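# Rest the wooden block above the well's centre

## Task

Four desks, each carrying one arm, surround a square opening (the well) whose only support beneath is the floor. The well's centre is the scene-frame point x = 0, y = 0, and its edges are parallel to x and y. No wooden stick is long enough to span the well. The job is done when the wooden block rests with its centre over the well's centre; the block and sticks are allowed to stick out over the opening, and any number of arms may be used.

## Robot and tools

Robots: arm1, arm2, arm3 and arm4, identical i2rt Big YAM arms, each with six joints, a two-finger gripper and a wrist camera. Each is bolted to a desk (desk tops at z=0.720 m). Foot (base_link) positions in the scene frame, in metres: arm1 (0.220, 0.559, 0.745), arm2 (-0.516, 0.508, 0.810), arm3 (-0.222, -0.552, 0.727), arm4 (0.523, -0.499, 0.742). arm1 and arm2 sit on the +y side, with their foot +x pointing roughly toward -y. arm3 and arm4 sit on the -y side, facing roughly +y. The hand reaches about 1.0 m from the joint-1 axis. The cameras are the four wrists (arm1_cam_wrist and so on) plus cam_high, a fixed overhead camera about 2 m up looking down.

Scene frame: origin on the floor, +z up, well centre at x=0, y=0. The "hand" point lies between the finger pads, about 1 cm behind the tips. Fingers point along the hand's +z axis and open and close along its y axis.

Tool move. Arguments are arm1..arm4 (one object per robot; any robot omitted receives nothing new) and cameras (a list chosen from arm1_cam_wrist, arm2_cam_wrist, arm3_cam_wrist, arm4_cam_wrist, cam_high, all). Each robot object may hold:
- joints: absolute joint targets keyed by name. Ranges: joint1_rad -2.879..2.879 (rotates about the foot, positive = counter-clockwise from above, 0 = along foot +x); joint2_rad 0..3.141 (shoulder, 0 = upper arm pointing back); joint3_rad 0..3.019 (elbow, 0 = folded); joint4_rad -1.692..1.57 (hand pitch, positive = fingers up); joint5_rad -1.57..1.57 (sideways swing, positive = to the arm's right); joint6_rad -2.094..2.094 (roll, positive = clockwise seen from behind); gripper_m 0..0.093 (absolute gap between fingertips in metres).
- target: one list of 7 numbers [x, y, z, qw, qx, qy, qz], an absolute hand pose in the scene frame (metres, then a quaternion). The hand moves in a straight line from its current hand_target toward it. When target is present, joints may contain only gripper_m.
- speed: peak path speed in m/s, 0.002..0.5, default 0.25, valid only together with target. Rotation is capped at twice this figure in rad/s.
- min_time_s: 0.1..8 s, the minimum duration of that robot's joint motions.
All motions in a call start together. Hand paths end together, paced by the slowest one, and last 0.5 to 10 s. The whole action lasts at most 15 s. Paths do not steer around obstacles or other arms. Hands lag and overshoot, and often finish a centimetre or more from the target. A move with no action reports full state, all images and the scene number. Any unknown key invalidates the call. An out-of-range value causes refusal, and once a call is refused, the later move, wait and finished_scene calls in that same reply are skipped.

Tool wait: seconds (0..10) plus an optional cameras list. It issues no new command.
Tool zoom_image: camera name and region [x0, y0, x1, y1] in pixels of the latest image (origin top-left, at most 504x504). Only cameras present in the most recent images can be zoomed.
Tool finished_scene: scene (1 or 2). This is permanent, and the block has to stay in place afterwards with no robot holding it.

Result lines: "move: arm1 done; arm2 time_out" gives each moved robot's outcome. joint_status and hand_status report each motion's result: off_target (stopped short, possibly still pushing), time_out (joints hold nearby targets and keep pushing; to relieve that, send the reported positions back), not_followed (a safety check held the targets back; the message is "joint command not followed" or "pose unreachable"). on_its_own lists motions nobody commanded; its "held at" value is the target, not the measured reading. A robot shown "as last shown" was not commanded, and its repeated lines are unchanged. hand is the measured pose; hand_target is the pose the drive is aiming for. Joint velocities are in rad/s (gripper in m/s); "within noise" means the arm is still. Joint torques are in N m, with positive toward larger joint values; entries 3 and 4 wrap around at ±28. Images can lag the state slightly.

Gripper: when closed firmly on a rigid part it reads up to 5 mm narrower (or as much as 2 mm wider) than the part. Closed on nothing it reads 0 to 0.003. Command about 5 mm below the touch reading for a full grip. To release, command a gap well above the current reading.

Avoid: arm-to-arm presses or hard collisions, including closing a gripper on another arm's fingers. Arms keep pushing after contact. Do not drop the block or sticks, do not release anything while it is moving, do not let anything fall into the well or leave the work area, and do not strike the desks. Pushing hard for long periods, or holding the arm extended, heats motors. A MOTOR HOT warning appears at 85 °C, and at 100 °C the arm goes limp for 30 to 60 s (OVER-TEMPERATURE FAULT). Loose objects may occasionally get nudged.

Each tool is called after "Request:" as a command line: name --argument value for each argument, lists and objects as JSON in quotes; but a table of rows of numbers goes row by row, as --pt "numbers of a row", without its own name.

## Session

Request:
move

Scene clock: 0.00 s.
Joint torques (N m): no reading
Heat: arm1: hottest joint3_rad 24 °C; arm2: hottest joint1_rad 25 °C; arm3: hottest joint1_rad 27 °C; arm4: hottest joint3_rad 25 °C.
Joint velocities: within noise
arm1.joint_positions: joint1_rad=-0.286 joint2_rad=+0.588 joint3_rad=+1.321 joint4_rad=-1.348 joint5_rad=+0.082 joint6_rad=-0.479 gripper_m=+0.09396
arm1.joint_status: not commanded
arm1.hand: x=+0.1314 y=+0.3441 z=+1.2536 quat_wxyz=(-0.150, -0.584, -0.669, +0.434) (m; scene frame)
arm1.hand_target: x=+0.1319 y=+0.3462 z=+1.2644 quat_wxyz=(-0.155, -0.581, -0.664, +0.444) (m; scene frame)
arm1.hand_status: not commanded
arm2.joint_positions: joint1_rad=+0.272 joint2_rad=+0.618 joint3_rad=+1.395 joint4_rad=-1.193 joint5_rad=-0.118 joint6_rad=-0.488 gripper_m=+0.09396
arm2.joint_status: not commanded
arm2.hand: x=-0.4406 y=+0.2626 z=+1.3810 quat_wxyz=(-0.368, -0.322, -0.776, +0.399) (m; scene frame)
arm2.hand_target: x=-0.4413 y=+0.2656 z=+1.3903 quat_wxyz=(-0.372, -0.319, -0.771, +0.406) (m; scene frame)
arm2.hand_status: not commanded
arm3.joint_positions: joint1_rad=+0.137 joint2_rad=+0.553 joint3_rad=+1.385 joint4_rad=-1.349 joint5_rad=+0.247 joint6_rad=+0.314 gripper_m=+0.09396
arm3.joint_status: not commanded
arm3.hand: x=-0.2177 y=-0.3452 z=+1.2767 quat_wxyz=(-0.347, +0.519, -0.685, -0.375) (m; scene frame)
arm3.hand_target: x=-0.2172 y=-0.3480 z=+1.2880 quat_wxyz=(-0.352, +0.514, -0.681, -0.386) (m; scene frame)
arm3.hand_status: not commanded
arm4.joint_positions: joint1_rad=+0.175 joint2_rad=+0.589 joint3_rad=+1.407 joint4_rad=-1.365 joint5_rad=-0.170 joint6_rad=+0.012 gripper_m=+0.09396
arm4.joint_status: not commanded
arm4.hand: x=+0.4639 y=-0.2876 z=+1.2896 quat_wxyz=(-0.255, +0.684, -0.538, -0.422) (m; scene frame)
arm4.hand_target: x=+0.4643 y=-0.2902 z=+1.2985 quat_wxyz=(-0.261, +0.681, -0.534, -0.428) (m; scene frame)
arm4.hand_status: not commanded
pictures: arm1_cam_wrist, arm2_cam_wrist, arm3_cam_wrist, arm4_cam_wrist, cam_high

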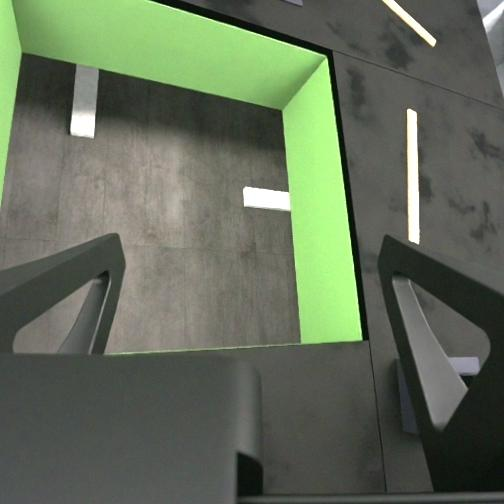

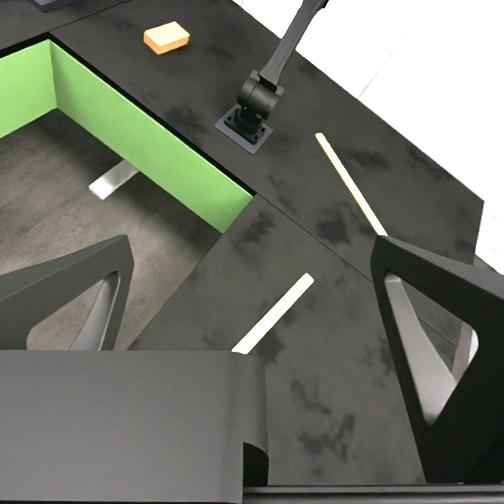

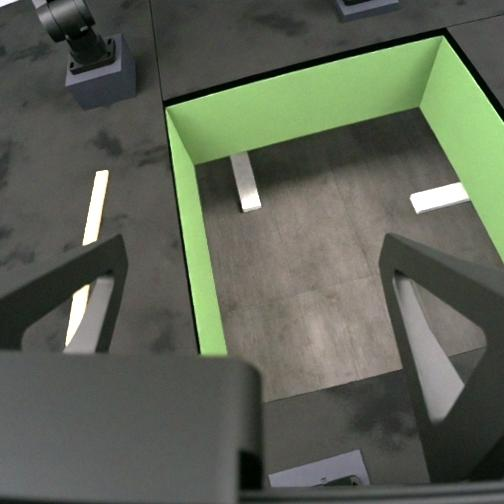

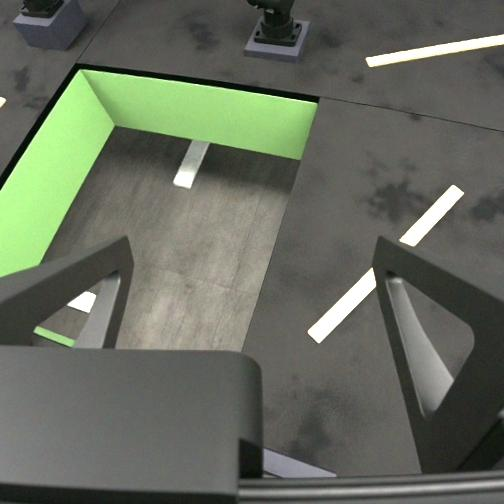

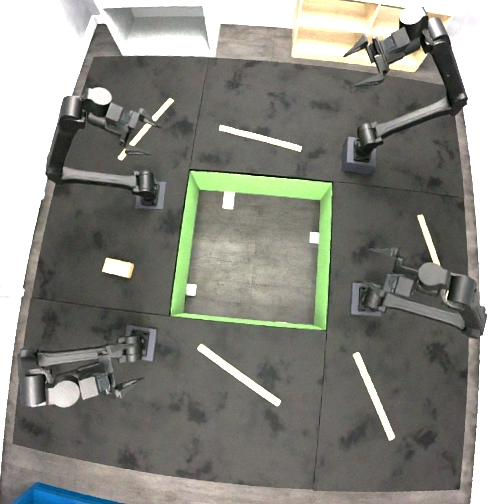

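Request:
zoom_image --camera "cam_high" --region '[160, 100, 340, 280]'

Request:
zoom_image --camera "cam_high" --region '[160, 280, 420, 450]'

Request:
zoom_image --camera "cam_high" --region '[60, 70, 240, 300]'

Request:
zoom_image --camera "cam_high" --region '[340, 190, 480, 320]'

Scaled by 2.800 from the camera's 504x504 image, which has a finer 720x720 frame.

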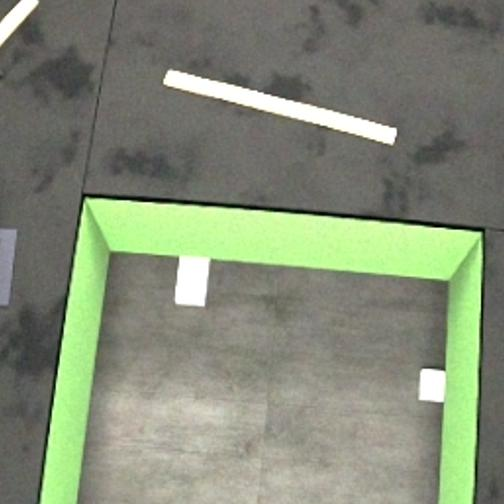

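Scaled by 1.938 from the camera's 504x504 image, which has a finer 720x720 frame.

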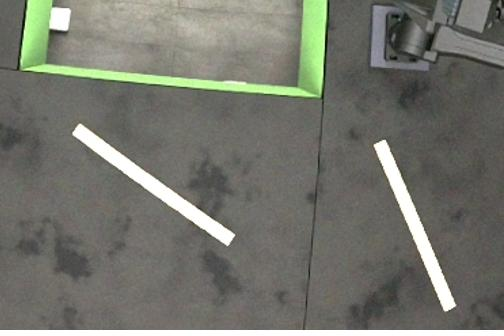

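Scaled by 2.191 from the camera's 504x504 image, which has a finer 720x720 frame.

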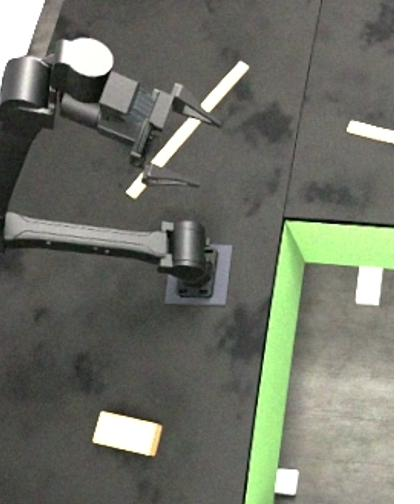

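Scaled by 3.600 from the camera's 504x504 image, which has a finer 720x720 frame.

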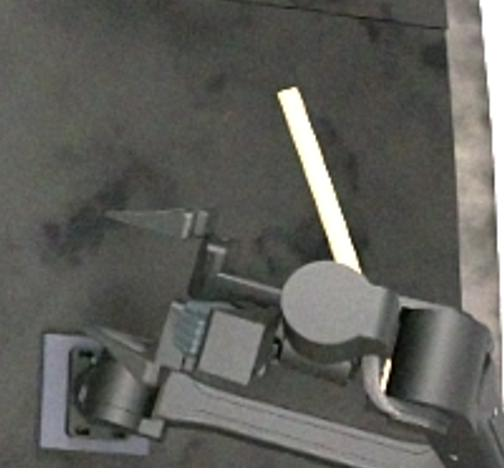

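Request:
zoom_image --camera "arm2_cam_wrist" --region '[220, 260, 330, 370]'

Request:
zoom_image --camera "arm4_cam_wrist" --region '[290, 170, 480, 360]'

Request:
zoom_image --camera "arm2_cam_wrist" --region '[120, 0, 240, 120]'

Scaled by 4.582 from the camera's 504x504 image, which has a finer 720x720 frame.

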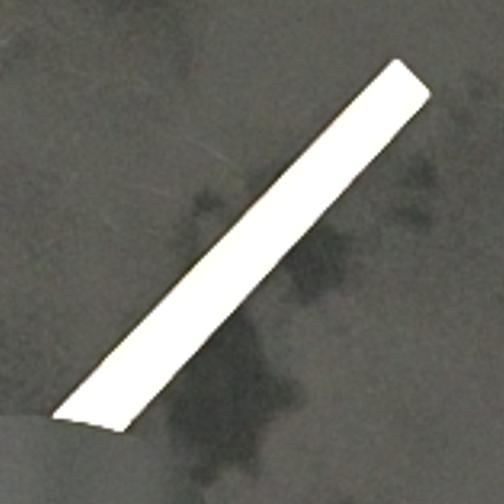

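Scaled by 2.653 from the camera's 504x504 image, which has a finer 720x720 frame.

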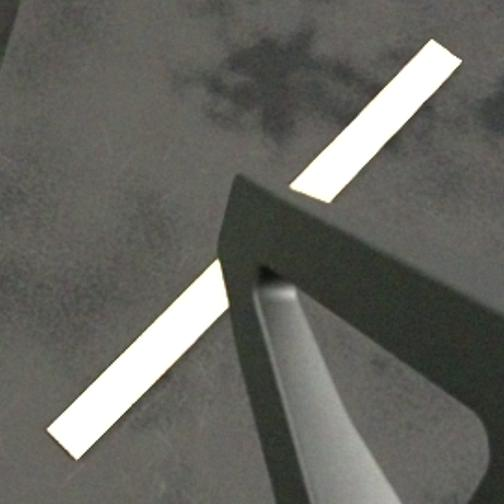

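Scaled by 4.200 from the camera's 504x504 image, which has a finer 720x720 frame.

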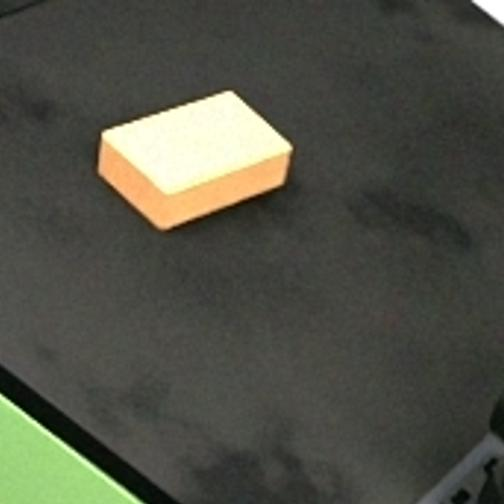

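Request:
move --arm1 '{"target":[0.684,0.632,0.93,0,-0.2334,0.9724,0],"speed":0.3,"joints":{"gripper_m":0.07}}' --arm2 '{"target":[-0.597,-0.012,0.93,0,0.7750,0.6320,0],"speed":0.3,"joints":{"gripper_m":0.07}}' --arm3 '{"target":[-0.6245,-0.65,0.93,0,0.9648,-0.2630,0],"speed":0.3,"joints":{"gripper_m":0.07}}' --arm4 '{"target":[0.6187,-0.018,0.93,0,-0.4917,0.8708,0],"speed":0.3,"joints":{"gripper_m":0.07}}' --cameras '["all"]'

Scene clock: 17.97 s.
Joint torques (N m): arm1=[0.15 -12.69 11.51 0.44 -0.09 -0.23] | arm2=[-0.73 -17.67 13.23 0.03 0.11 0.13] | arm3=[0.85 -9.11 12.1 0.23 -0.01 -0.01] | arm4=[-0.62 -10.75 9.63 -0.27 0.1 0.19]
Heat: arm1: hottest joint3_rad 26 °C; arm2: hottest joint1_rad 25 °C; arm3: hottest joint1_rad 27 °C; arm4: hottest joint3_rad 27 °C.
move: arm1 off_target; arm2 off_target; arm3 off_target; arm4 off_target
Joint velocities: within noise
arm1.joint_positions: joint1_rad=+1.725 joint2_rad=+1.587 joint3_rad=+1.338 joint4_rad=-1.370 joint5_rad=-0.003 joint6_rad=-0.306 gripper_m=+0.07012
arm1.joint_status: all done
arm1.hand: x=+0.6667 y=+0.6256 z=+0.9170 quat_wxyz=(+0.017, +0.224, -0.974, +0.000) (m; scene frame)
arm1.hand_target: x=+0.6831 y=+0.6318 z=+0.9301 quat_wxyz=(+0.000, +0.233, -0.972, +0.000) (m; scene frame)
arm1.hand_status: off_target (0.023 m and 2.3 deg from the pose sent, 0.702 m and 118.1 deg at the start; a joint's target at an end of its range on 36 of 134 steps)
arm2.joint_positions: joint1_rad=-0.096 joint2_rad=+1.732 joint3_rad=+1.406 joint4_rad=-1.237 joint5_rad=-0.005 joint6_rad=+0.036 gripper_m=+0.07011
arm2.joint_status: all done
arm2.hand: x=-0.5900 y=-0.0006 z=+0.9284 quat_wxyz=(+0.000, -0.768, -0.640, -0.002) (m; scene frame)
arm2.hand_target: x=-0.5970 y=-0.0116 z=+0.9299 quat_wxyz=(+0.000, -0.775, -0.632, +0.000) (m; scene frame)
arm2.hand_status: off_target (0.013 m and 1.2 deg from the pose sent, 0.551 m and 84.6 deg at the start)
arm3.joint_positions: joint1_rad=+1.754 joint2_rad=+1.421 joint3_rad=+1.214 joint4_rad=-1.412 joint5_rad=+0.000 joint6_rad=+0.784 gripper_m=+0.07011
arm3.joint_status: all done
arm3.hand: x=-0.6065 y=-0.6424 z=+0.9153 quat_wxyz=(-0.013, +0.962, -0.273, +0.021) (m; scene frame)
arm3.hand_target: x=-0.6235 y=-0.6497 z=+0.9302 quat_wxyz=(+0.000, +0.965, -0.263, +0.000) (m; scene frame)
arm3.hand_status: off_target (0.024 m and 3.0 deg from the pose sent, 0.615 m and 94.2 deg at the start; a joint's target at an end of its range on 52 of 134 steps)
arm4.joint_positions: joint1_rad=-0.168 joint2_rad=+1.614 joint3_rad=+1.413 joint4_rad=-1.380 joint5_rad=+0.002 joint6_rad=+0.339 gripper_m=+0.07010
arm4.joint_status: all done
arm4.hand: x=+0.6129 y=-0.0282 z=+0.9207 quat_wxyz=(+0.006, +0.500, -0.866, +0.005) (m; scene frame)
arm4.hand_target: x=+0.6186 y=-0.0184 z=+0.9300 quat_wxyz=(+0.000, +0.492, -0.871, +0.000) (m; scene frame)
arm4.hand_status: off_target (0.015 m and 1.4 deg from the pose sent, 0.475 m and 72.8 deg at the start)
pictures: arm1_cam_wrist, arm2_cam_wrist, arm3_cam_wrist, arm4_cam_wrist, cam_high
camera_calibration:
arm1_cam_wrist: T_world_to_cam=[[0.441527, -0.897064, -0.0181716, 0.284154], [-0.707999, -0.360769, 0.607111, 0.144132], [-0.551173, -0.25519, -0.79441, 1.38356], [0, 0, 0, 1]] pos_world=[0.739166, 0.659975, 1.01678]
arm2_cam_wrist: T_world_to_cam=[[-0.983431, 0.181089, -0.00836706, -0.571099], [0.143561, 0.806149, 0.574033, -0.442469], [0.110696, 0.563321, -0.81879, 0.946147], [0, 0, 0, 1]] pos_world=[-0.60285, -0.0728677, 1.02391]
arm3_cam_wrist: T_world_to_cam=[[0.517015, 0.855404, 0.0313086, 0.835045], [0.668331, -0.426258, 0.609621, -0.422652], [0.534818, -0.294259, -0.792074, 0.982643], [0, 0, 0, 1]] pos_world=[-0.674794, -0.605308, 1.00984]
arm4_cam_wrist: T_world_to_cam=[[0.867604, -0.497169, -0.00927304, -0.535457], [-0.398505, -0.706339, 0.585046, -0.308157], [-0.297417, -0.503893, -0.810947, 1.0439], [0, 0, 0, 1]] pos_world=[0.652237, 0.042139, 1.02187]

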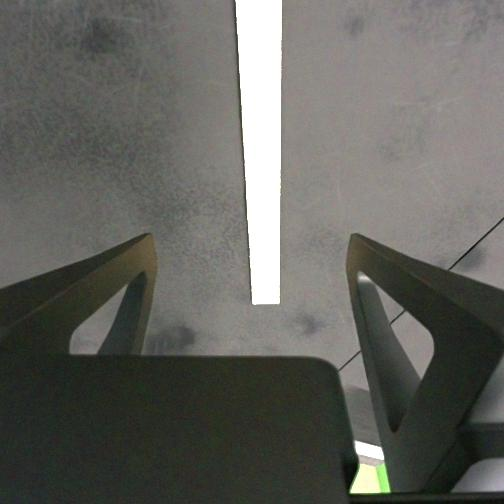

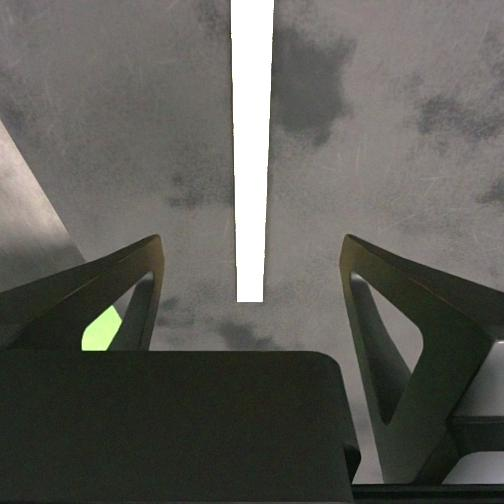

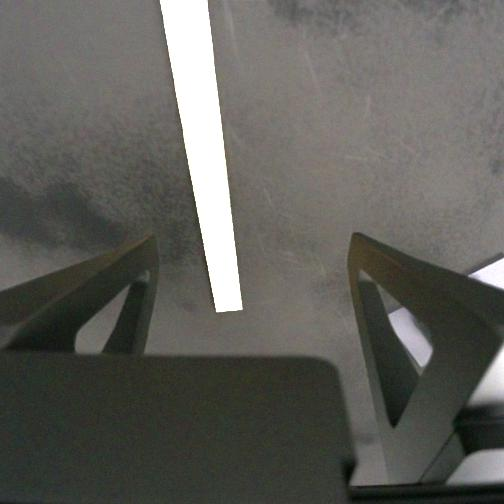

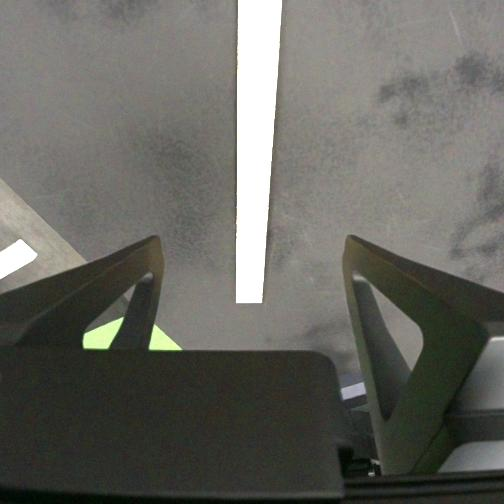

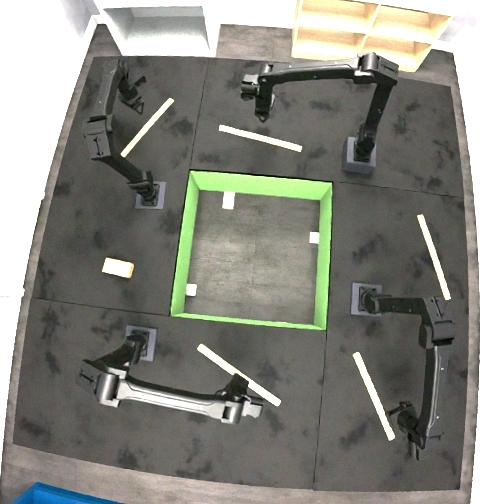

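Request:
move --arm1 '{"target":[0.689,0.634,0.783,0,-0.2436,0.9699,0],"speed":0.2}' --arm2 '{"target":[-0.598,-0.032,0.772,0,0.7705,0.6374,0],"speed":0.2}' --arm3 '{"target":[-0.645,-0.677,0.785,0,0.9711,-0.2385,0],"speed":0.2}' --arm4 '{"target":[0.627,-0.002,0.779,0,-0.4955,0.8686,0],"speed":0.2}' --cameras '["all"]'

Scene clock: 20.90 s.
Joint torques (N m): arm1=[0.32 -14.04 6.79 0.98 -0.09 -0.22] | arm2=[-0.09 -18.14 8.73 1.07 0.11 0.08] | arm3=[0.85 -10.58 7.45 0.4 0.01 -0.02] | arm4=[-0.73 -11.58 6.27 0.65 0.1 -0.03]
Heat: arm1: hottest joint3_rad 26 °C; arm2: hottest joint1_rad 25 °C; arm3: hottest joint1_rad 27 °C; arm4: hottest joint3_rad 27 °C.
move: arm1 done; arm2 off_target; arm3 done; arm4 done
Joint velocities: within noise
arm1.joint_positions: joint1_rad=+1.727 joint2_rad=+1.747 joint3_rad=+1.182 joint4_rad=-1.013 joint5_rad=-0.003 joint6_rad=-0.324 gripper_m=+0.07012
arm1.joint_status: not commanded
arm1.hand: x=+0.6901 y=+0.6294 z=+0.7904 quat_wxyz=(-0.004, +0.234, -0.972, +0.001) (m; scene frame)
arm1.hand_target: x=+0.6890 y=+0.6340 z=+0.7831 quat_wxyz=(+0.000, +0.244, -0.970, +0.000) (m; scene frame)
arm1.hand_status: done (0.009 m and 1.2 deg from the pose sent, 0.136 m and 3.0 deg at the start)
arm2.joint_positions: joint1_rad=-0.096 joint2_rad=+1.968 joint3_rad=+1.338 joint4_rad=-0.921 joint5_rad=-0.005 joint6_rad=+0.036 gripper_m=+0.07011
arm2.joint_status: not commanded
arm2.hand: x=-0.5947 y=-0.0300 z=+0.7856 quat_wxyz=(-0.004, -0.768, -0.640, +0.003) (m; scene frame)
arm2.hand_target: x=-0.5979 y=-0.0316 z=+0.7723 quat_wxyz=(+0.000, -0.770, -0.638, +0.000) (m; scene frame)
arm2.hand_status: off_target (0.014 m and 0.7 deg from the pose sent, 0.160 m and 0.4 deg at the start)
arm3.joint_positions: joint1_rad=+1.804 joint2_rad=+1.625 joint3_rad=+1.087 joint4_rad=-1.038 joint5_rad=+0.000 joint6_rad=+0.782 gripper_m=+0.07011
arm3.joint_status: not commanded
arm3.hand: x=-0.6420 y=-0.6726 z=+0.7874 quat_wxyz=(-0.003, +0.969, -0.248, +0.002) (m; scene frame)
arm3.hand_target: x=-0.6450 y=-0.6771 z=+0.7851 quat_wxyz=(+0.000, +0.971, -0.239, +0.000) (m; scene frame)
arm3.hand_status: done (0.006 m and 1.2 deg from the pose sent, 0.140 m and 4.9 deg at the start)
arm4.joint_positions: joint1_rad=-0.178 joint2_rad=+1.793 joint3_rad=+1.270 joint4_rad=-1.044 joint5_rad=+0.002 joint6_rad=+0.339 gripper_m=+0.07010
arm4.joint_status: not commanded
arm4.hand: x=+0.6220 y=-0.0046 z=+0.7851 quat_wxyz=(+0.002, +0.495, -0.869, +0.000) (m; scene frame)
arm4.hand_target: x=+0.6270 y=-0.0022 z=+0.7791 quat_wxyz=(+0.000, +0.495, -0.869, +0.000) (m; scene frame)
arm4.hand_status: done (0.008 m and 0.2 deg from the pose sent, 0.145 m and 1.1 deg at the start)
pictures: arm1_cam_wrist, arm2_cam_wrist, arm3_cam_wrist, arm4_cam_wrist, cam_high
camera_calibration:
arm1_cam_wrist: T_world_to_cam=[[0.459914, -0.887948, -0.00525775, 0.246305], [-0.725496, -0.379173, 0.574354, 0.288647], [-0.51199, -0.260339, -0.81859, 1.29222], [0, 0, 0, 1]] pos_world=[0.757737, 0.664568, 0.893306]
arm2_cam_wrist: T_world_to_cam=[[-0.983445, 0.180993, -0.00879396, -0.571263], [0.144622, 0.813211, 0.563712, -0.327193], [0.109179, 0.553108, -0.825924, 0.850623], [0, 0, 0, 1]] pos_world=[-0.607357, -0.101015, 0.88197]
arm3_cam_wrist: T_world_to_cam=[[0.473226, 0.88094, 0.00162552, 0.895706], [0.713265, -0.384236, 0.586187, -0.258298], [0.51702, -0.27624, -0.810174, 0.906281], [0, 0, 0, 1]] pos_world=[-0.708202, -0.63796, 0.8842]
arm4_cam_wrist: T_world_to_cam=[[0.862471, -0.505919, -0.0137883, -0.526185], [-0.407396, -0.710162, 0.574193, -0.194511], [-0.300287, -0.489607, -0.818604, 0.956357], [0, 0, 0, 1]] pos_world=[0.661758, 0.0638977, 0.887309]

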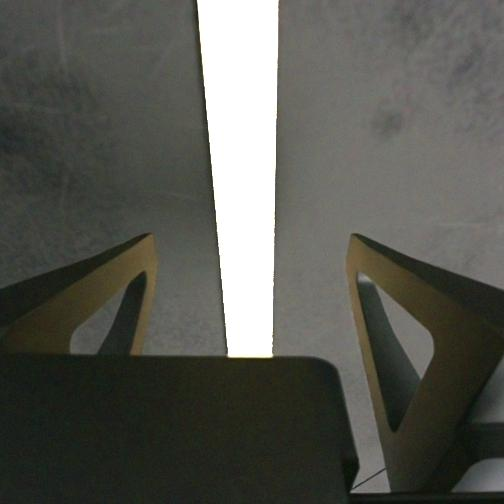

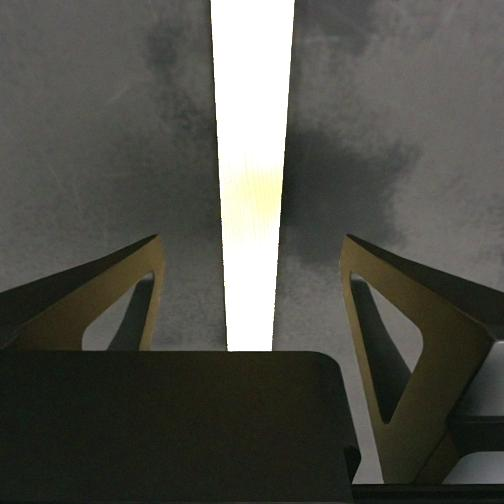

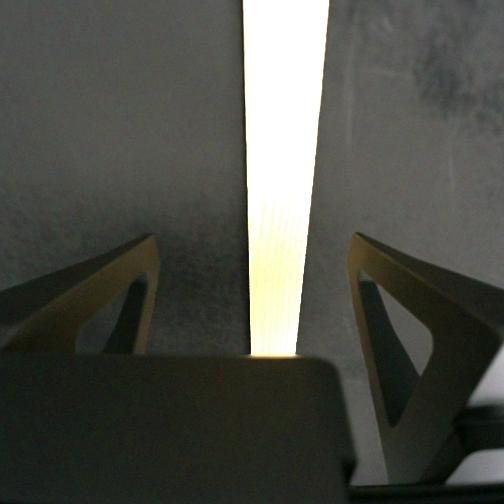

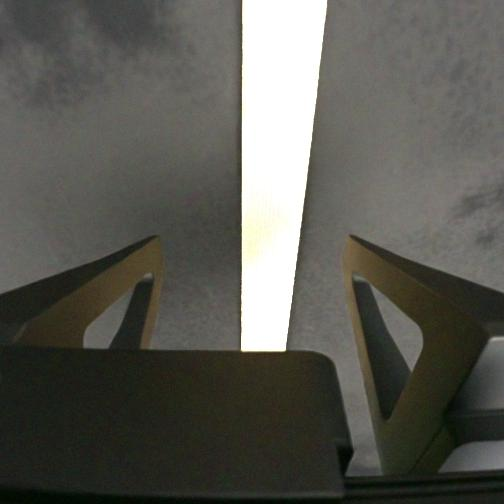

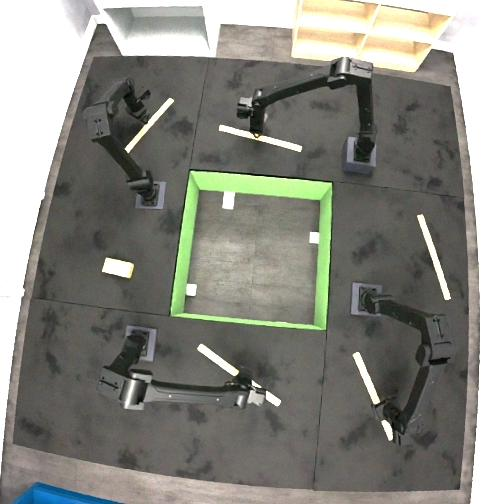

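Request:
move --arm1 '{"target":[0.675,0.632,0.730,0,-0.2436,0.9699,0],"speed":0.08}' --arm2 '{"target":[-0.593,-0.023,0.726,0,0.7705,0.6374,0],"speed":0.08}' --arm3 '{"target":[-0.632,-0.674,0.732,0,0.9711,-0.2385,0],"speed":0.08}' --arm4 '{"target":[0.626,-0.009,0.730,0,-0.4955,0.8686,0],"speed":0.08}' --cameras '["all"]'

Scene clock: 22.63 s.
Joint torques (N m): arm1=[0.38 -13.57 5.98 0.96 -0.09 -0.22] | arm2=[-0.32 -18.37 7.3 1.03 0.12 0.15] | arm3=[0.97 -9.82 6.09 0.47 0.03 0] | arm4=[-0.67 -11.28 5.34 0.69 0.06 -0.04]
Heat: arm1: hottest joint3_rad 26 °C; arm2: hottest joint3_rad 26 °C; arm3: hottest joint1_rad 27 °C; arm4: hottest joint3_rad 27 °C.
move: arm1 off_target; arm2 off_target; arm3 done; arm4 off_target
Joint velocities: within noise
arm1.joint_positions: joint1_rad=+1.728 joint2_rad=+1.797 joint3_rad=+1.092 joint4_rad=-0.865 joint5_rad=-0.003 joint6_rad=-0.324 gripper_m=+0.07012
arm1.joint_status: not commanded
arm1.hand: x=+0.6788 y=+0.6279 z=+0.7397 quat_wxyz=(-0.007, +0.234, -0.972, +0.001) (m; scene frame)
arm1.hand_target: x=+0.6749 y=+0.6319 z=+0.7302 quat_wxyz=(+0.000, +0.244, -0.970, +0.000) (m; scene frame)
arm1.hand_status: off_target (0.011 m and 1.4 deg from the pose sent, 0.062 m and 1.3 deg at the start)
arm2.joint_positions: joint1_rad=-0.096 joint2_rad=+2.023 joint3_rad=+1.296 joint4_rad=-0.809 joint5_rad=-0.005 joint6_rad=+0.036 gripper_m=+0.07011
arm2.joint_status: not commanded
arm2.hand: x=-0.5945 y=-0.0273 z=+0.7449 quat_wxyz=(-0.009, -0.768, -0.640, +0.008) (m; scene frame)
arm2.hand_target: x=-0.5929 y=-0.0225 z=+0.7265 quat_wxyz=(+0.000, -0.770, -0.638, +0.000) (m; scene frame)
arm2.hand_status: off_target (0.019 m and 1.5 deg from the pose sent, 0.060 m and 0.7 deg at the start)
arm3.joint_positions: joint1_rad=+1.804 joint2_rad=+1.669 joint3_rad=+0.998 joint4_rad=-0.887 joint5_rad=-0.001 joint6_rad=+0.782 gripper_m=+0.07009
arm3.joint_status: not commanded
arm3.hand: x=-0.6344 y=-0.6707 z=+0.7415 quat_wxyz=(+0.002, +0.969, -0.248, -0.005) (m; scene frame)
arm3.hand_target: x=-0.6318 y=-0.6739 z=+0.7321 quat_wxyz=(+0.000, +0.971, -0.239, +0.000) (m; scene frame)
arm3.hand_status: done (0.010 m and 1.3 deg from the pose sent, 0.056 m and 1.2 deg at the start)
arm4.joint_positions: joint1_rad=-0.180 joint2_rad=+1.843 joint3_rad=+1.208 joint4_rad=-0.920 joint5_rad=+0.002 joint6_rad=+0.339 gripper_m=+0.07009
arm4.joint_status: not commanded
arm4.hand: x=+0.6223 y=-0.0079 z=+0.7412 quat_wxyz=(-0.002, +0.495, -0.869, -0.004) (m; scene frame)
arm4.hand_target: x=+0.6260 y=-0.0093 z=+0.7302 quat_wxyz=(+0.000, +0.495, -0.869, +0.000) (m; scene frame)
arm4.hand_status: off_target (0.012 m and 0.6 deg from the pose sent, 0.055 m and 0.2 deg at the start)
pictures: arm1_cam_wrist, arm2_cam_wrist, arm3_cam_wrist, arm4_cam_wrist, cam_high
camera_calibration:
arm1_cam_wrist: T_world_to_cam=[[0.460739, -0.88753, -0.0031186, 0.247451], [-0.728826, -0.380352, 0.569337, 0.315645], [-0.50649, -0.260043, -0.822098, 1.24322], [0, 0, 0, 1]] pos_world=[0.745717, 0.662966, 0.84311]
arm2_cam_wrist: T_world_to_cam=[[-0.983486, 0.180743, -0.00932183, -0.571466], [0.145693, 0.821224, 0.551693, -0.296599], [0.10737, 0.541224, -0.833995, 0.820053], [0, 0, 0, 1]] pos_world=[-0.606865, -0.0969701, 0.842225]
arm3_cam_wrist: T_world_to_cam=[[0.472741, 0.881124, -0.0117075, 0.900217], [0.723522, -0.380532, 0.575944, -0.219371], [0.503023, -0.280743, -0.817405, 0.859182], [0, 0, 0, 1]] pos_world=[-0.699038, -0.635471, 0.839184]
arm4_cam_wrist: T_world_to_cam=[[0.861534, -0.507416, -0.016977, -0.525667], [-0.410505, -0.715887, 0.564793, -0.162725], [-0.298739, -0.479619, -0.825058, 0.922796], [0, 0, 0, 1]] pos_world=[0.661755, 0.0593666, 0.844342]

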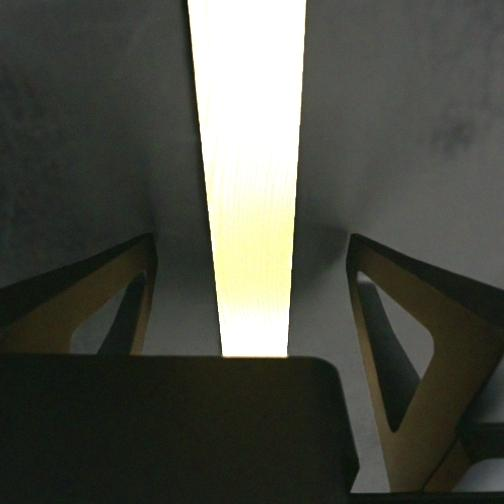

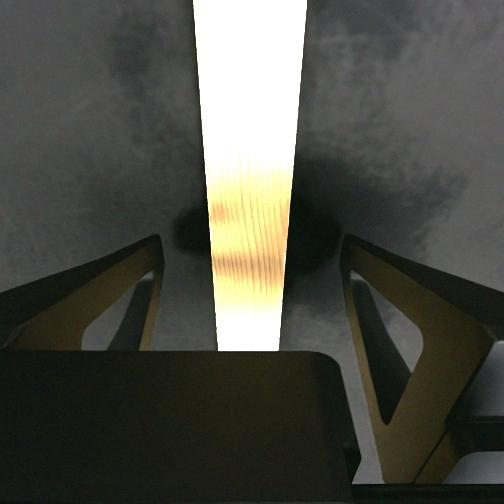

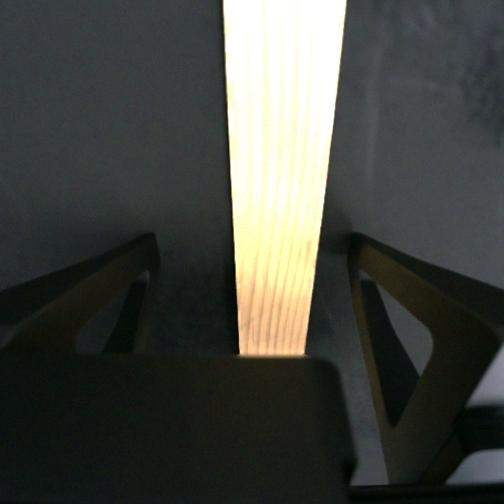

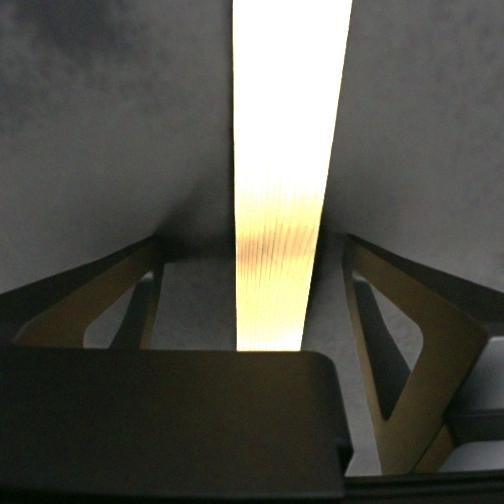

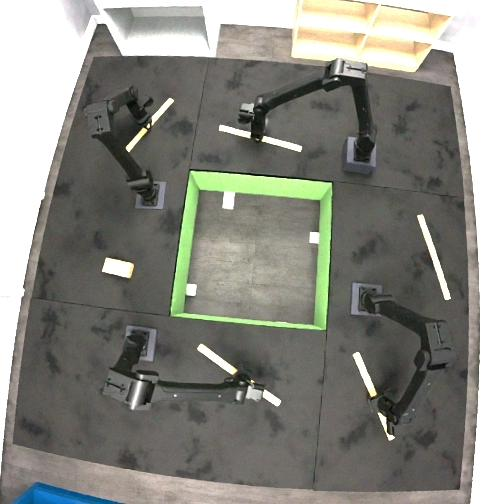

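Request:
move --arm1 '{"target":[0.675,0.632,0.721,0,-0.2436,0.9699,0],"speed":0.05}' --arm2 '{"target":[-0.591,-0.017,0.7125,0,0.7705,0.6374,0],"speed":0.05}' --arm3 '{"target":[-0.629,-0.674,0.722,0,0.9711,-0.2385,0],"speed":0.05}' --arm4 '{"target":[0.626,-0.012,0.720,0,-0.4955,0.8686,0],"speed":0.05}' --cameras '["arm2_cam_wrist","arm3_cam_wrist"]'

Scene clock: 24.13 s.
Joint torques (N m): arm1=[0.26 -13.22 5.68 1.03 -0.09 -0.2] | arm2=[0.09 -17.9 6.46 1.36 0.02 0.16] | arm3=[1.14 -9.11 5.14 0.69 0.13 0.02] | arm4=[-0.73 -10.64 4.45 0.98 0.06 -0.01]
Heat: arm1: hottest joint3_rad 26 °C; arm2: hottest joint2_rad 26 °C; arm3: hottest joint1_rad 27 °C; arm4: hottest joint3_rad 27 °C.
move: arm1 off_target; arm2 off_target; arm3 off_target; arm4 off_target
Joint velocities: within noise
arm1.joint_positions: joint1_rad=+1.729 joint2_rad=+1.808 joint3_rad=+1.089 joint4_rad=-0.844 joint5_rad=-0.003 joint6_rad=-0.325 gripper_m=+0.07012
arm1.joint_status: not commanded
arm1.hand: x=+0.6812 y=+0.6284 z=+0.7343 quat_wxyz=(-0.011, +0.235, -0.972, +0.002) (m; scene frame)
arm1.hand_target: x=+0.6747 y=+0.6317 z=+0.7213 quat_wxyz=(+0.000, +0.243, -0.970, +0.000) (m; scene frame)
arm1.hand_status: off_target (0.015 m and 1.6 deg from the pose sent, 0.020 m and 1.4 deg at the start)
arm2.joint_positions: joint1_rad=-0.096 joint2_rad=+2.026 joint3_rad=+1.279 joint4_rad=-0.776 joint5_rad=-0.004 joint6_rad=+0.038 gripper_m=+0.07010
arm2.joint_status: not commanded
arm2.hand: x=-0.5947 y=-0.0267 z=+0.7388 quat_wxyz=(-0.013, -0.769, -0.639, +0.014) (m; scene frame)
arm2.hand_target: x=-0.5910 y=-0.0161 z=+0.7136 quat_wxyz=(+0.000, -0.770, -0.638, +0.000) (m; scene frame)
arm2.hand_status: off_target (0.028 m and 2.2 deg from the pose sent, 0.034 m and 1.4 deg at the start)
arm3.joint_positions: joint1_rad=+1.804 joint2_rad=+1.669 joint3_rad=+0.993 joint4_rad=-0.863 joint5_rad=-0.003 joint6_rad=+0.782 gripper_m=+0.07009
arm3.joint_status: not commanded
arm3.hand: x=-0.6374 y=-0.6721 z=+0.7400 quat_wxyz=(+0.008, +0.969, -0.248, -0.013) (m; scene frame)
arm3.hand_target: x=-0.6285 y=-0.6737 z=+0.7227 quat_wxyz=(+0.000, +0.971, -0.239, +0.000) (m; scene frame)
arm3.hand_status: off_target (0.020 m and 2.0 deg from the pose sent, 0.021 m and 1.3 deg at the start)
arm4.joint_positions: joint1_rad=-0.180 joint2_rad=+1.843 joint3_rad=+1.203 joint4_rad=-0.901 joint5_rad=+0.002 joint6_rad=+0.336 gripper_m=+0.07009
arm4.joint_status: not commanded
arm4.hand: x=+0.6226 y=-0.0057 z=+0.7397 quat_wxyz=(-0.007, +0.496, -0.868, -0.010) (m; scene frame)
arm4.hand_target: x=+0.6257 y=-0.0126 z=+0.7206 quat_wxyz=(+0.000, +0.495, -0.869, +0.000) (m; scene frame)
arm4.hand_status: off_target (0.021 m and 1.4 deg from the pose sent, 0.022 m and 0.6 deg at the start)
pictures: arm2_cam_wrist, arm3_cam_wrist
camera_calibration:
arm2_cam_wrist: T_world_to_cam=[[-0.983229, 0.182186, -0.00827801, -0.572473], [0.148963, 0.828459, 0.539876, -0.282931], [0.105216, 0.529589, -0.841704, 0.818784], [0, 0, 0, 1]] pos_world=[-0.606875, -0.0949249, 0.837182]
arm3_cam_wrist: T_world_to_cam=[[0.472033, 0.881185, -0.0264154, 0.913349], [0.733607, -0.376009, 0.566072, -0.200104], [0.488882, -0.286583, -0.823932, 0.851007], [0, 0, 0, 1]] pos_world=[-0.700374, -0.636186, 0.838572]

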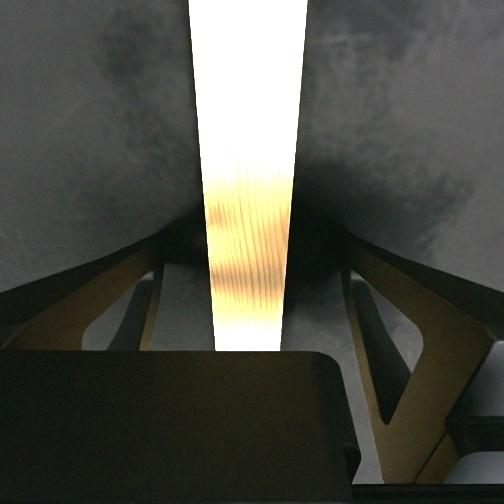

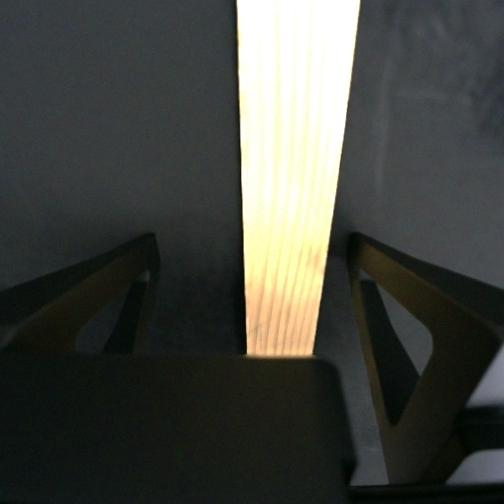

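Request:
move --arm1 '{"target":[0.672,0.632,0.722,0,-0.2436,0.9699,0],"speed":0.05,"joints":{"gripper_m":0.012}}' --arm2 '{"target":[-0.591,-0.019,0.718,0,0.7705,0.6374,0],"speed":0.05,"joints":{"gripper_m":0.012}}' --arm3 '{"target":[-0.629,-0.674,0.726,0,0.9711,-0.2385,0],"speed":0.05,"joints":{"gripper_m":0.012}}' --arm4 '{"target":[0.626,-0.012,0.724,0,-0.4955,0.8686,0],"speed":0.05,"joints":{"gripper_m":0.012}}' --cameras '["all"]'

Scene clock: 25.63 s.
Joint torques (N m): arm1=[0.38 -13.86 5.2 0.99 -0.07 -0.18] | arm2=[-0.21 -17.96 7.25 0.64 -0.07 0.18] | arm3=[0.62 -9.52 5.48 -0.02 0.23 0.02] | arm4=[-0.67 -11.05 4.68 0.4 0.2 -0.02]
Heat: arm1: hottest joint3_rad 26 °C; arm2: hottest joint2_rad 26 °C; arm3: hottest joint1_rad 27 °C; arm4: hottest joint3_rad 27 °C.
move: arm1 off_target; arm2 off_target; arm3 off_target; arm4 off_target
Joint velocities: within noise
arm1.joint_positions: joint1_rad=+1.729 joint2_rad=+1.808 joint3_rad=+1.088 joint4_rad=-0.841 joint5_rad=-0.004 joint6_rad=-0.326 gripper_m=+0.02697
arm1.joint_status: gripper_m off_target (ended at +0.02701, target +0.01200)
arm1.hand: x=+0.6812 y=+0.6285 z=+0.7340 quat_wxyz=(-0.012, +0.235, -0.972, +0.001) (m; scene frame)
arm1.hand_target: x=+0.6719 y=+0.6318 z=+0.7223 quat_wxyz=(+0.000, +0.244, -0.970, +0.000) (m; scene frame)
arm1.hand_status: off_target (0.016 m and 1.7 deg from the pose sent, 0.016 m and 1.6 deg at the start)
arm2.joint_positions: joint1_rad=-0.096 joint2_rad=+2.026 joint3_rad=+1.278 joint4_rad=-0.774 joint5_rad=-0.001 joint6_rad=+0.038 gripper_m=+0.02876
arm2.joint_status: gripper_m off_target (ended at +0.02879, target +0.01200)
arm2.hand: x=-0.5952 y=-0.0266 z=+0.7386 quat_wxyz=(-0.012, -0.769, -0.639, +0.015) (m; scene frame)
arm2.hand_target: x=-0.5910 y=-0.0184 z=+0.7187 quat_wxyz=(+0.000, -0.770, -0.637, +0.000) (m; scene frame)
arm2.hand_status: off_target (0.022 m and 2.3 deg from the pose sent, 0.022 m and 2.2 deg at the start)
arm3.joint_positions: joint1_rad=+1.811 joint2_rad=+1.669 joint3_rad=+0.993 joint4_rad=-0.855 joint5_rad=-0.006 joint6_rad=+0.782 gripper_m=+0.02700
arm3.joint_status: gripper_m off_target (ended at +0.02703, target +0.01200)
arm3.hand: x=-0.6387 y=-0.6757 z=+0.7401 quat_wxyz=(+0.012, +0.969, -0.245, -0.016) (m; scene frame)
arm3.hand_target: x=-0.6288 y=-0.6739 z=+0.7265 quat_wxyz=(+0.000, +0.971, -0.239, +0.000) (m; scene frame)
arm3.hand_status: off_target (0.017 m and 2.4 deg from the pose sent, 0.016 m and 2.0 deg at the start)
arm4.joint_positions: joint1_rad=-0.180 joint2_rad=+1.843 joint3_rad=+1.203 joint4_rad=-0.894 joint5_rad=-0.001 joint6_rad=+0.336 gripper_m=+0.02780
arm4.joint_status: gripper_m off_target (ended at +0.02783, target +0.01200)
arm4.hand: x=+0.6224 y=-0.0039 z=+0.7397 quat_wxyz=(-0.008, +0.496, -0.868, -0.013) (m; scene frame)
arm4.hand_target: x=+0.6258 y=-0.0123 z=+0.7244 quat_wxyz=(+0.000, +0.495, -0.869, +0.000) (m; scene frame)
arm4.hand_status: off_target (0.018 m and 1.8 deg from the pose sent, 0.017 m and 1.4 deg at the start)
pictures: arm1_cam_wrist, arm2_cam_wrist, arm3_cam_wrist, arm4_cam_wrist, cam_high
camera_calibration:
arm1_cam_wrist: T_world_to_cam=[[0.462787, -0.886469, -0.000690488, 0.243062], [-0.733249, -0.383235, 0.561674, 0.331354], [-0.498171, -0.259429, -0.827359, 1.23775], [0, 0, 0, 1]] pos_world=[0.747089, 0.663561, 0.838116]
arm2_cam_wrist: T_world_to_cam=[[-0.983094, 0.183023, -0.00532487, -0.575107], [0.151328, 0.828531, 0.539107, -0.280824], [0.103081, 0.529187, -0.842221, 0.817775], [0, 0, 0, 1]] pos_world=[-0.607184, -0.0948272, 0.837078]
arm3_cam_wrist: T_world_to_cam=[[0.466306, 0.883953, -0.0344262, 0.921256], [0.74019, -0.368566, 0.562386, -0.188658], [0.484434, -0.287726, -0.826158, 0.848694], [0, 0, 0, 1]] pos_world=[-0.701081, -0.639689, 0.838969]
arm4_cam_wrist: T_world_to_cam=[[0.863049, -0.504401, -0.0269402, -0.517448], [-0.408751, -0.728735, 0.549425, -0.148708], [-0.296762, -0.463169, -0.835109, 0.929859], [0, 0, 0, 1]] pos_world=[0.661746, 0.0613125, 0.844297]

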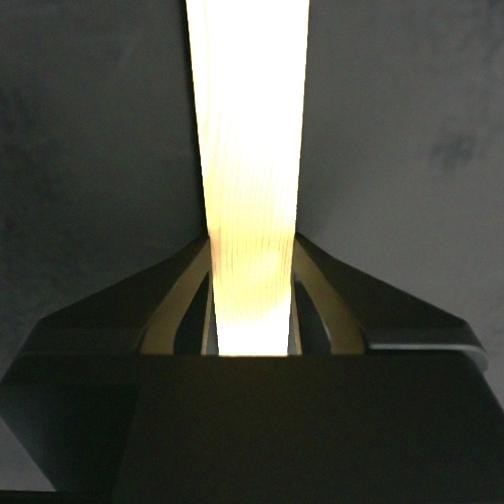

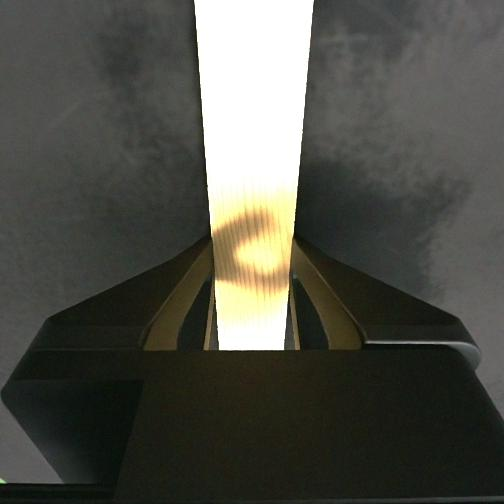

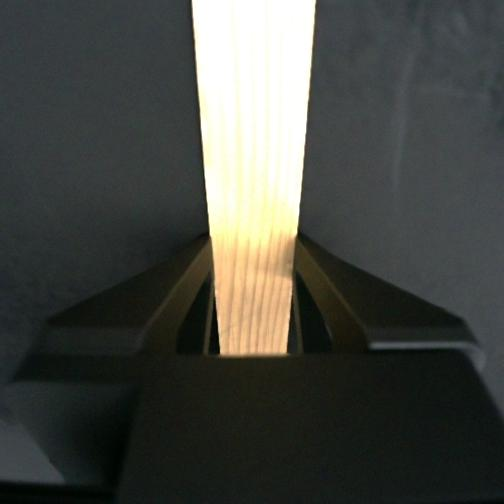

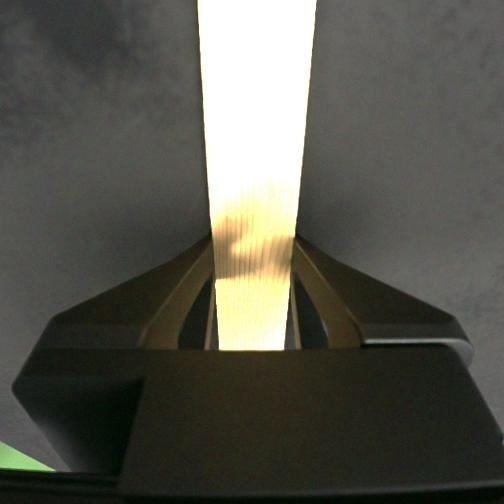

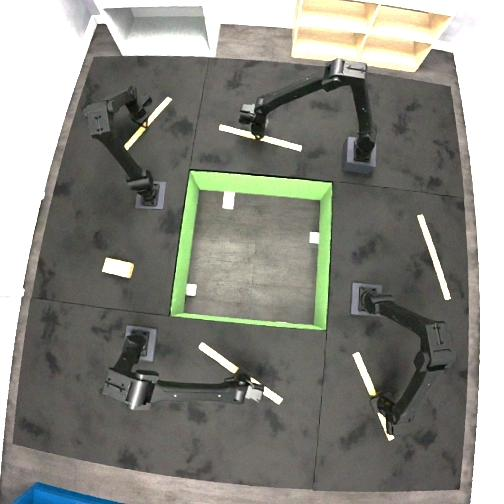

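Request:
move --arm1 '{"target":[0.68,0.63,0.87,0,-0.2436,0.9699,0],"speed":0.15}' --arm2 '{"target":[-0.595,-0.025,0.87,0,0.7705,0.6374,0],"speed":0.15}' --arm3 '{"target":[-0.637,-0.674,0.87,0,0.9711,-0.2385,0],"speed":0.15}' --arm4 '{"target":[0.624,-0.006,0.87,0,-0.4955,0.8686,0],"speed":0.15}' --cameras '["all"]'

Scene clock: 31.37 s.
Joint torques (N m): arm1=[-0.26 -14.39 10.93 0.29 -0.06 -0.23] | arm2=[0.03 -21.13 12.12 -0.12 -0.1 0.11] | arm3=[0.15 -11.63 11.48 -0.39 0.06 -0.01] | arm4=[-0.32 -13.16 9.14 -0.28 0.05 0.07]
Heat: arm1: hottest joint3_rad 27 °C; arm2: hottest joint2_rad 26 °C; arm3: hottest joint1_rad 27 °C; arm4: hottest joint3_rad 27 °C.
move: arm1 off_target; arm2 off_target; arm3 off_target; arm4 off_target
Joint velocities: within noise
arm1.joint_positions: joint1_rad=+1.729 joint2_rad=+1.638 joint3_rad=+1.216 joint4_rad=-1.209 joint5_rad=-0.004 joint6_rad=-0.330 gripper_m=+0.02697
arm1.joint_status: not commanded
arm1.hand: x=+0.6616 y=+0.6263 z=+0.8503 quat_wxyz=(+0.024, +0.237, -0.971, -0.002) (m; scene frame)
arm1.hand_target: x=+0.6790 y=+0.6299 z=+0.8701 quat_wxyz=(+0.000, +0.244, -0.970, +0.000) (m; scene frame)
arm1.hand_status: off_target (0.027 m and 2.8 deg from the pose sent, 0.136 m and 1.7 deg at the start)
arm2.joint_positions: joint1_rad=-0.096 joint2_rad=+1.853 joint3_rad=+1.368 joint4_rad=-1.108 joint5_rad=-0.001 joint6_rad=+0.038 gripper_m=+0.02876
arm2.joint_status: not commanded
arm2.hand: x=-0.5925 y=-0.0114 z=+0.8544 quat_wxyz=(+0.011, -0.769, -0.639, -0.011) (m; scene frame)
arm2.hand_target: x=-0.5949 y=-0.0246 z=+0.8703 quat_wxyz=(+0.000, -0.770, -0.637, +0.000) (m; scene frame)
arm2.hand_status: off_target (0.021 m and 1.9 deg from the pose sent, 0.131 m and 2.3 deg at the start)
arm3.joint_positions: joint1_rad=+1.811 joint2_rad=+1.531 joint3_rad=+1.146 joint4_rad=-1.238 joint5_rad=-0.001 joint6_rad=+0.780 gripper_m=+0.02700
arm3.joint_status: not commanded
arm3.hand: x=-0.6210 y=-0.6698 z=+0.8469 quat_wxyz=(-0.014, +0.969, -0.244, +0.023) (m; scene frame)
arm3.hand_target: x=-0.6360 y=-0.6738 z=+0.8700 quat_wxyz=(+0.000, +0.971, -0.239, +0.000) (m; scene frame)
arm3.hand_status: off_target (0.028 m and 3.1 deg from the pose sent, 0.130 m and 2.4 deg at the start)
arm4.joint_positions: joint1_rad=-0.180 joint2_rad=+1.700 joint3_rad=+1.343 joint4_rad=-1.237 joint5_rad=+0.003 joint6_rad=+0.336 gripper_m=+0.02780
arm4.joint_status: not commanded
arm4.hand: x=+0.6208 y=-0.0180 z=+0.8543 quat_wxyz=(+0.011, +0.496, -0.868, +0.011) (m; scene frame)
arm4.hand_target: x=+0.6239 y=-0.0065 z=+0.8700 quat_wxyz=(+0.000, +0.495, -0.869, +0.000) (m; scene frame)
arm4.hand_status: off_target (0.020 m and 1.8 deg from the pose sent, 0.130 m and 1.8 deg at the start)
pictures: arm1_cam_wrist, arm2_cam_wrist, arm3_cam_wrist, arm4_cam_wrist, cam_high
camera_calibration:
arm1_cam_wrist: T_world_to_cam=[[0.465362, -0.884796, -0.0239752, 0.267299], [-0.690415, -0.37981, 0.615688, 0.174417], [-0.553864, -0.269965, -0.787625, 1.3333], [0, 0, 0, 1]] pos_world=[0.734498, 0.662695, 0.949166]
arm2_cam_wrist: T_world_to_cam=[[-0.983011, 0.18352, -0.00300069, -0.576563], [0.145361, 0.788388, 0.597758, -0.410389], [0.112066, 0.587166, -0.801671, 0.878312], [0, 0, 0, 1]] pos_world=[-0.605543, -0.0863585, 0.947701]
arm3_cam_wrist: T_world_to_cam=[[0.464841, 0.884769, 0.0332672, 0.853798], [0.689829, -0.385465, 0.612823, -0.344985], [0.55503, -0.261916, -0.78952, 0.960123], [0, 0, 0, 1]] pos_world=[-0.691797, -0.636922, 0.941047]
arm4_cam_wrist: T_world_to_cam=[[0.863085, -0.505049, -0.00324601, -0.540366], [-0.403832, -0.693946, 0.596119, -0.264868], [-0.303322, -0.513191, -0.802889, 0.994147], [0, 0, 0, 1]] pos_world=[0.660966, 0.0534719, 0.954329]

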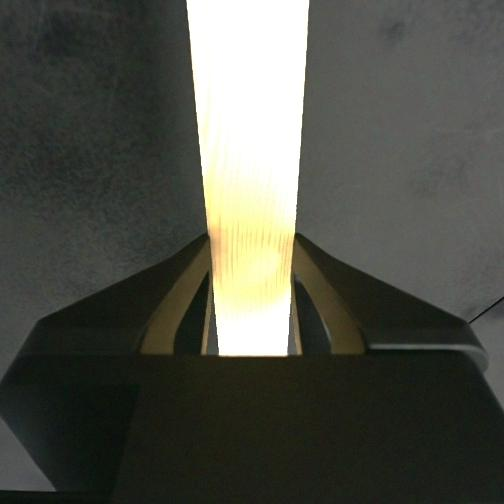

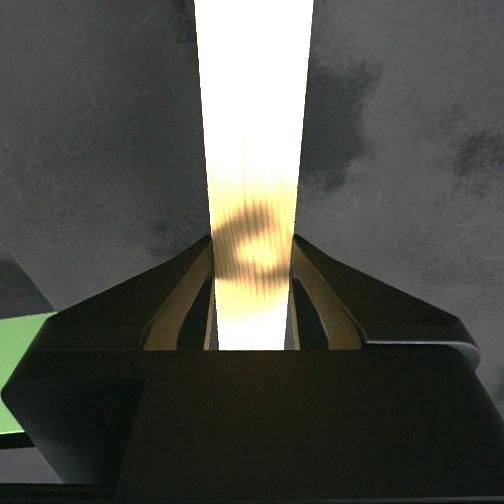

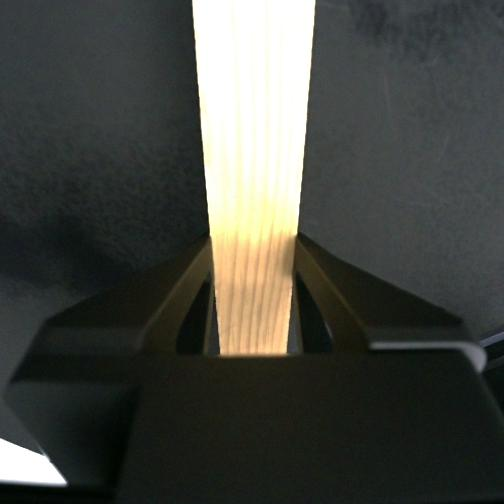

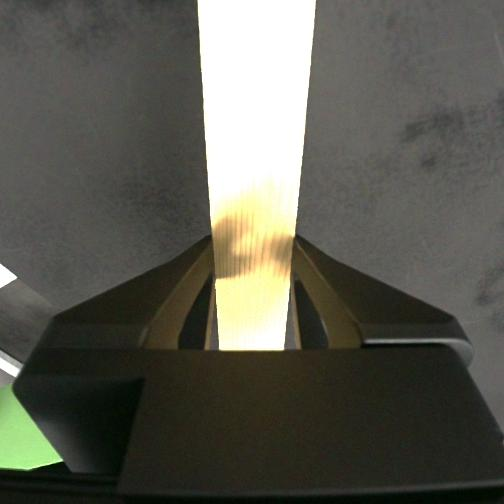

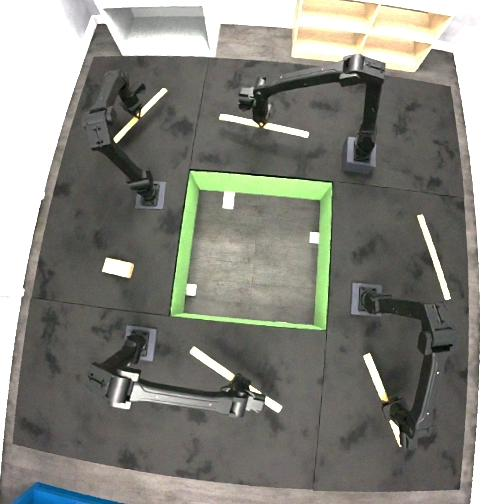

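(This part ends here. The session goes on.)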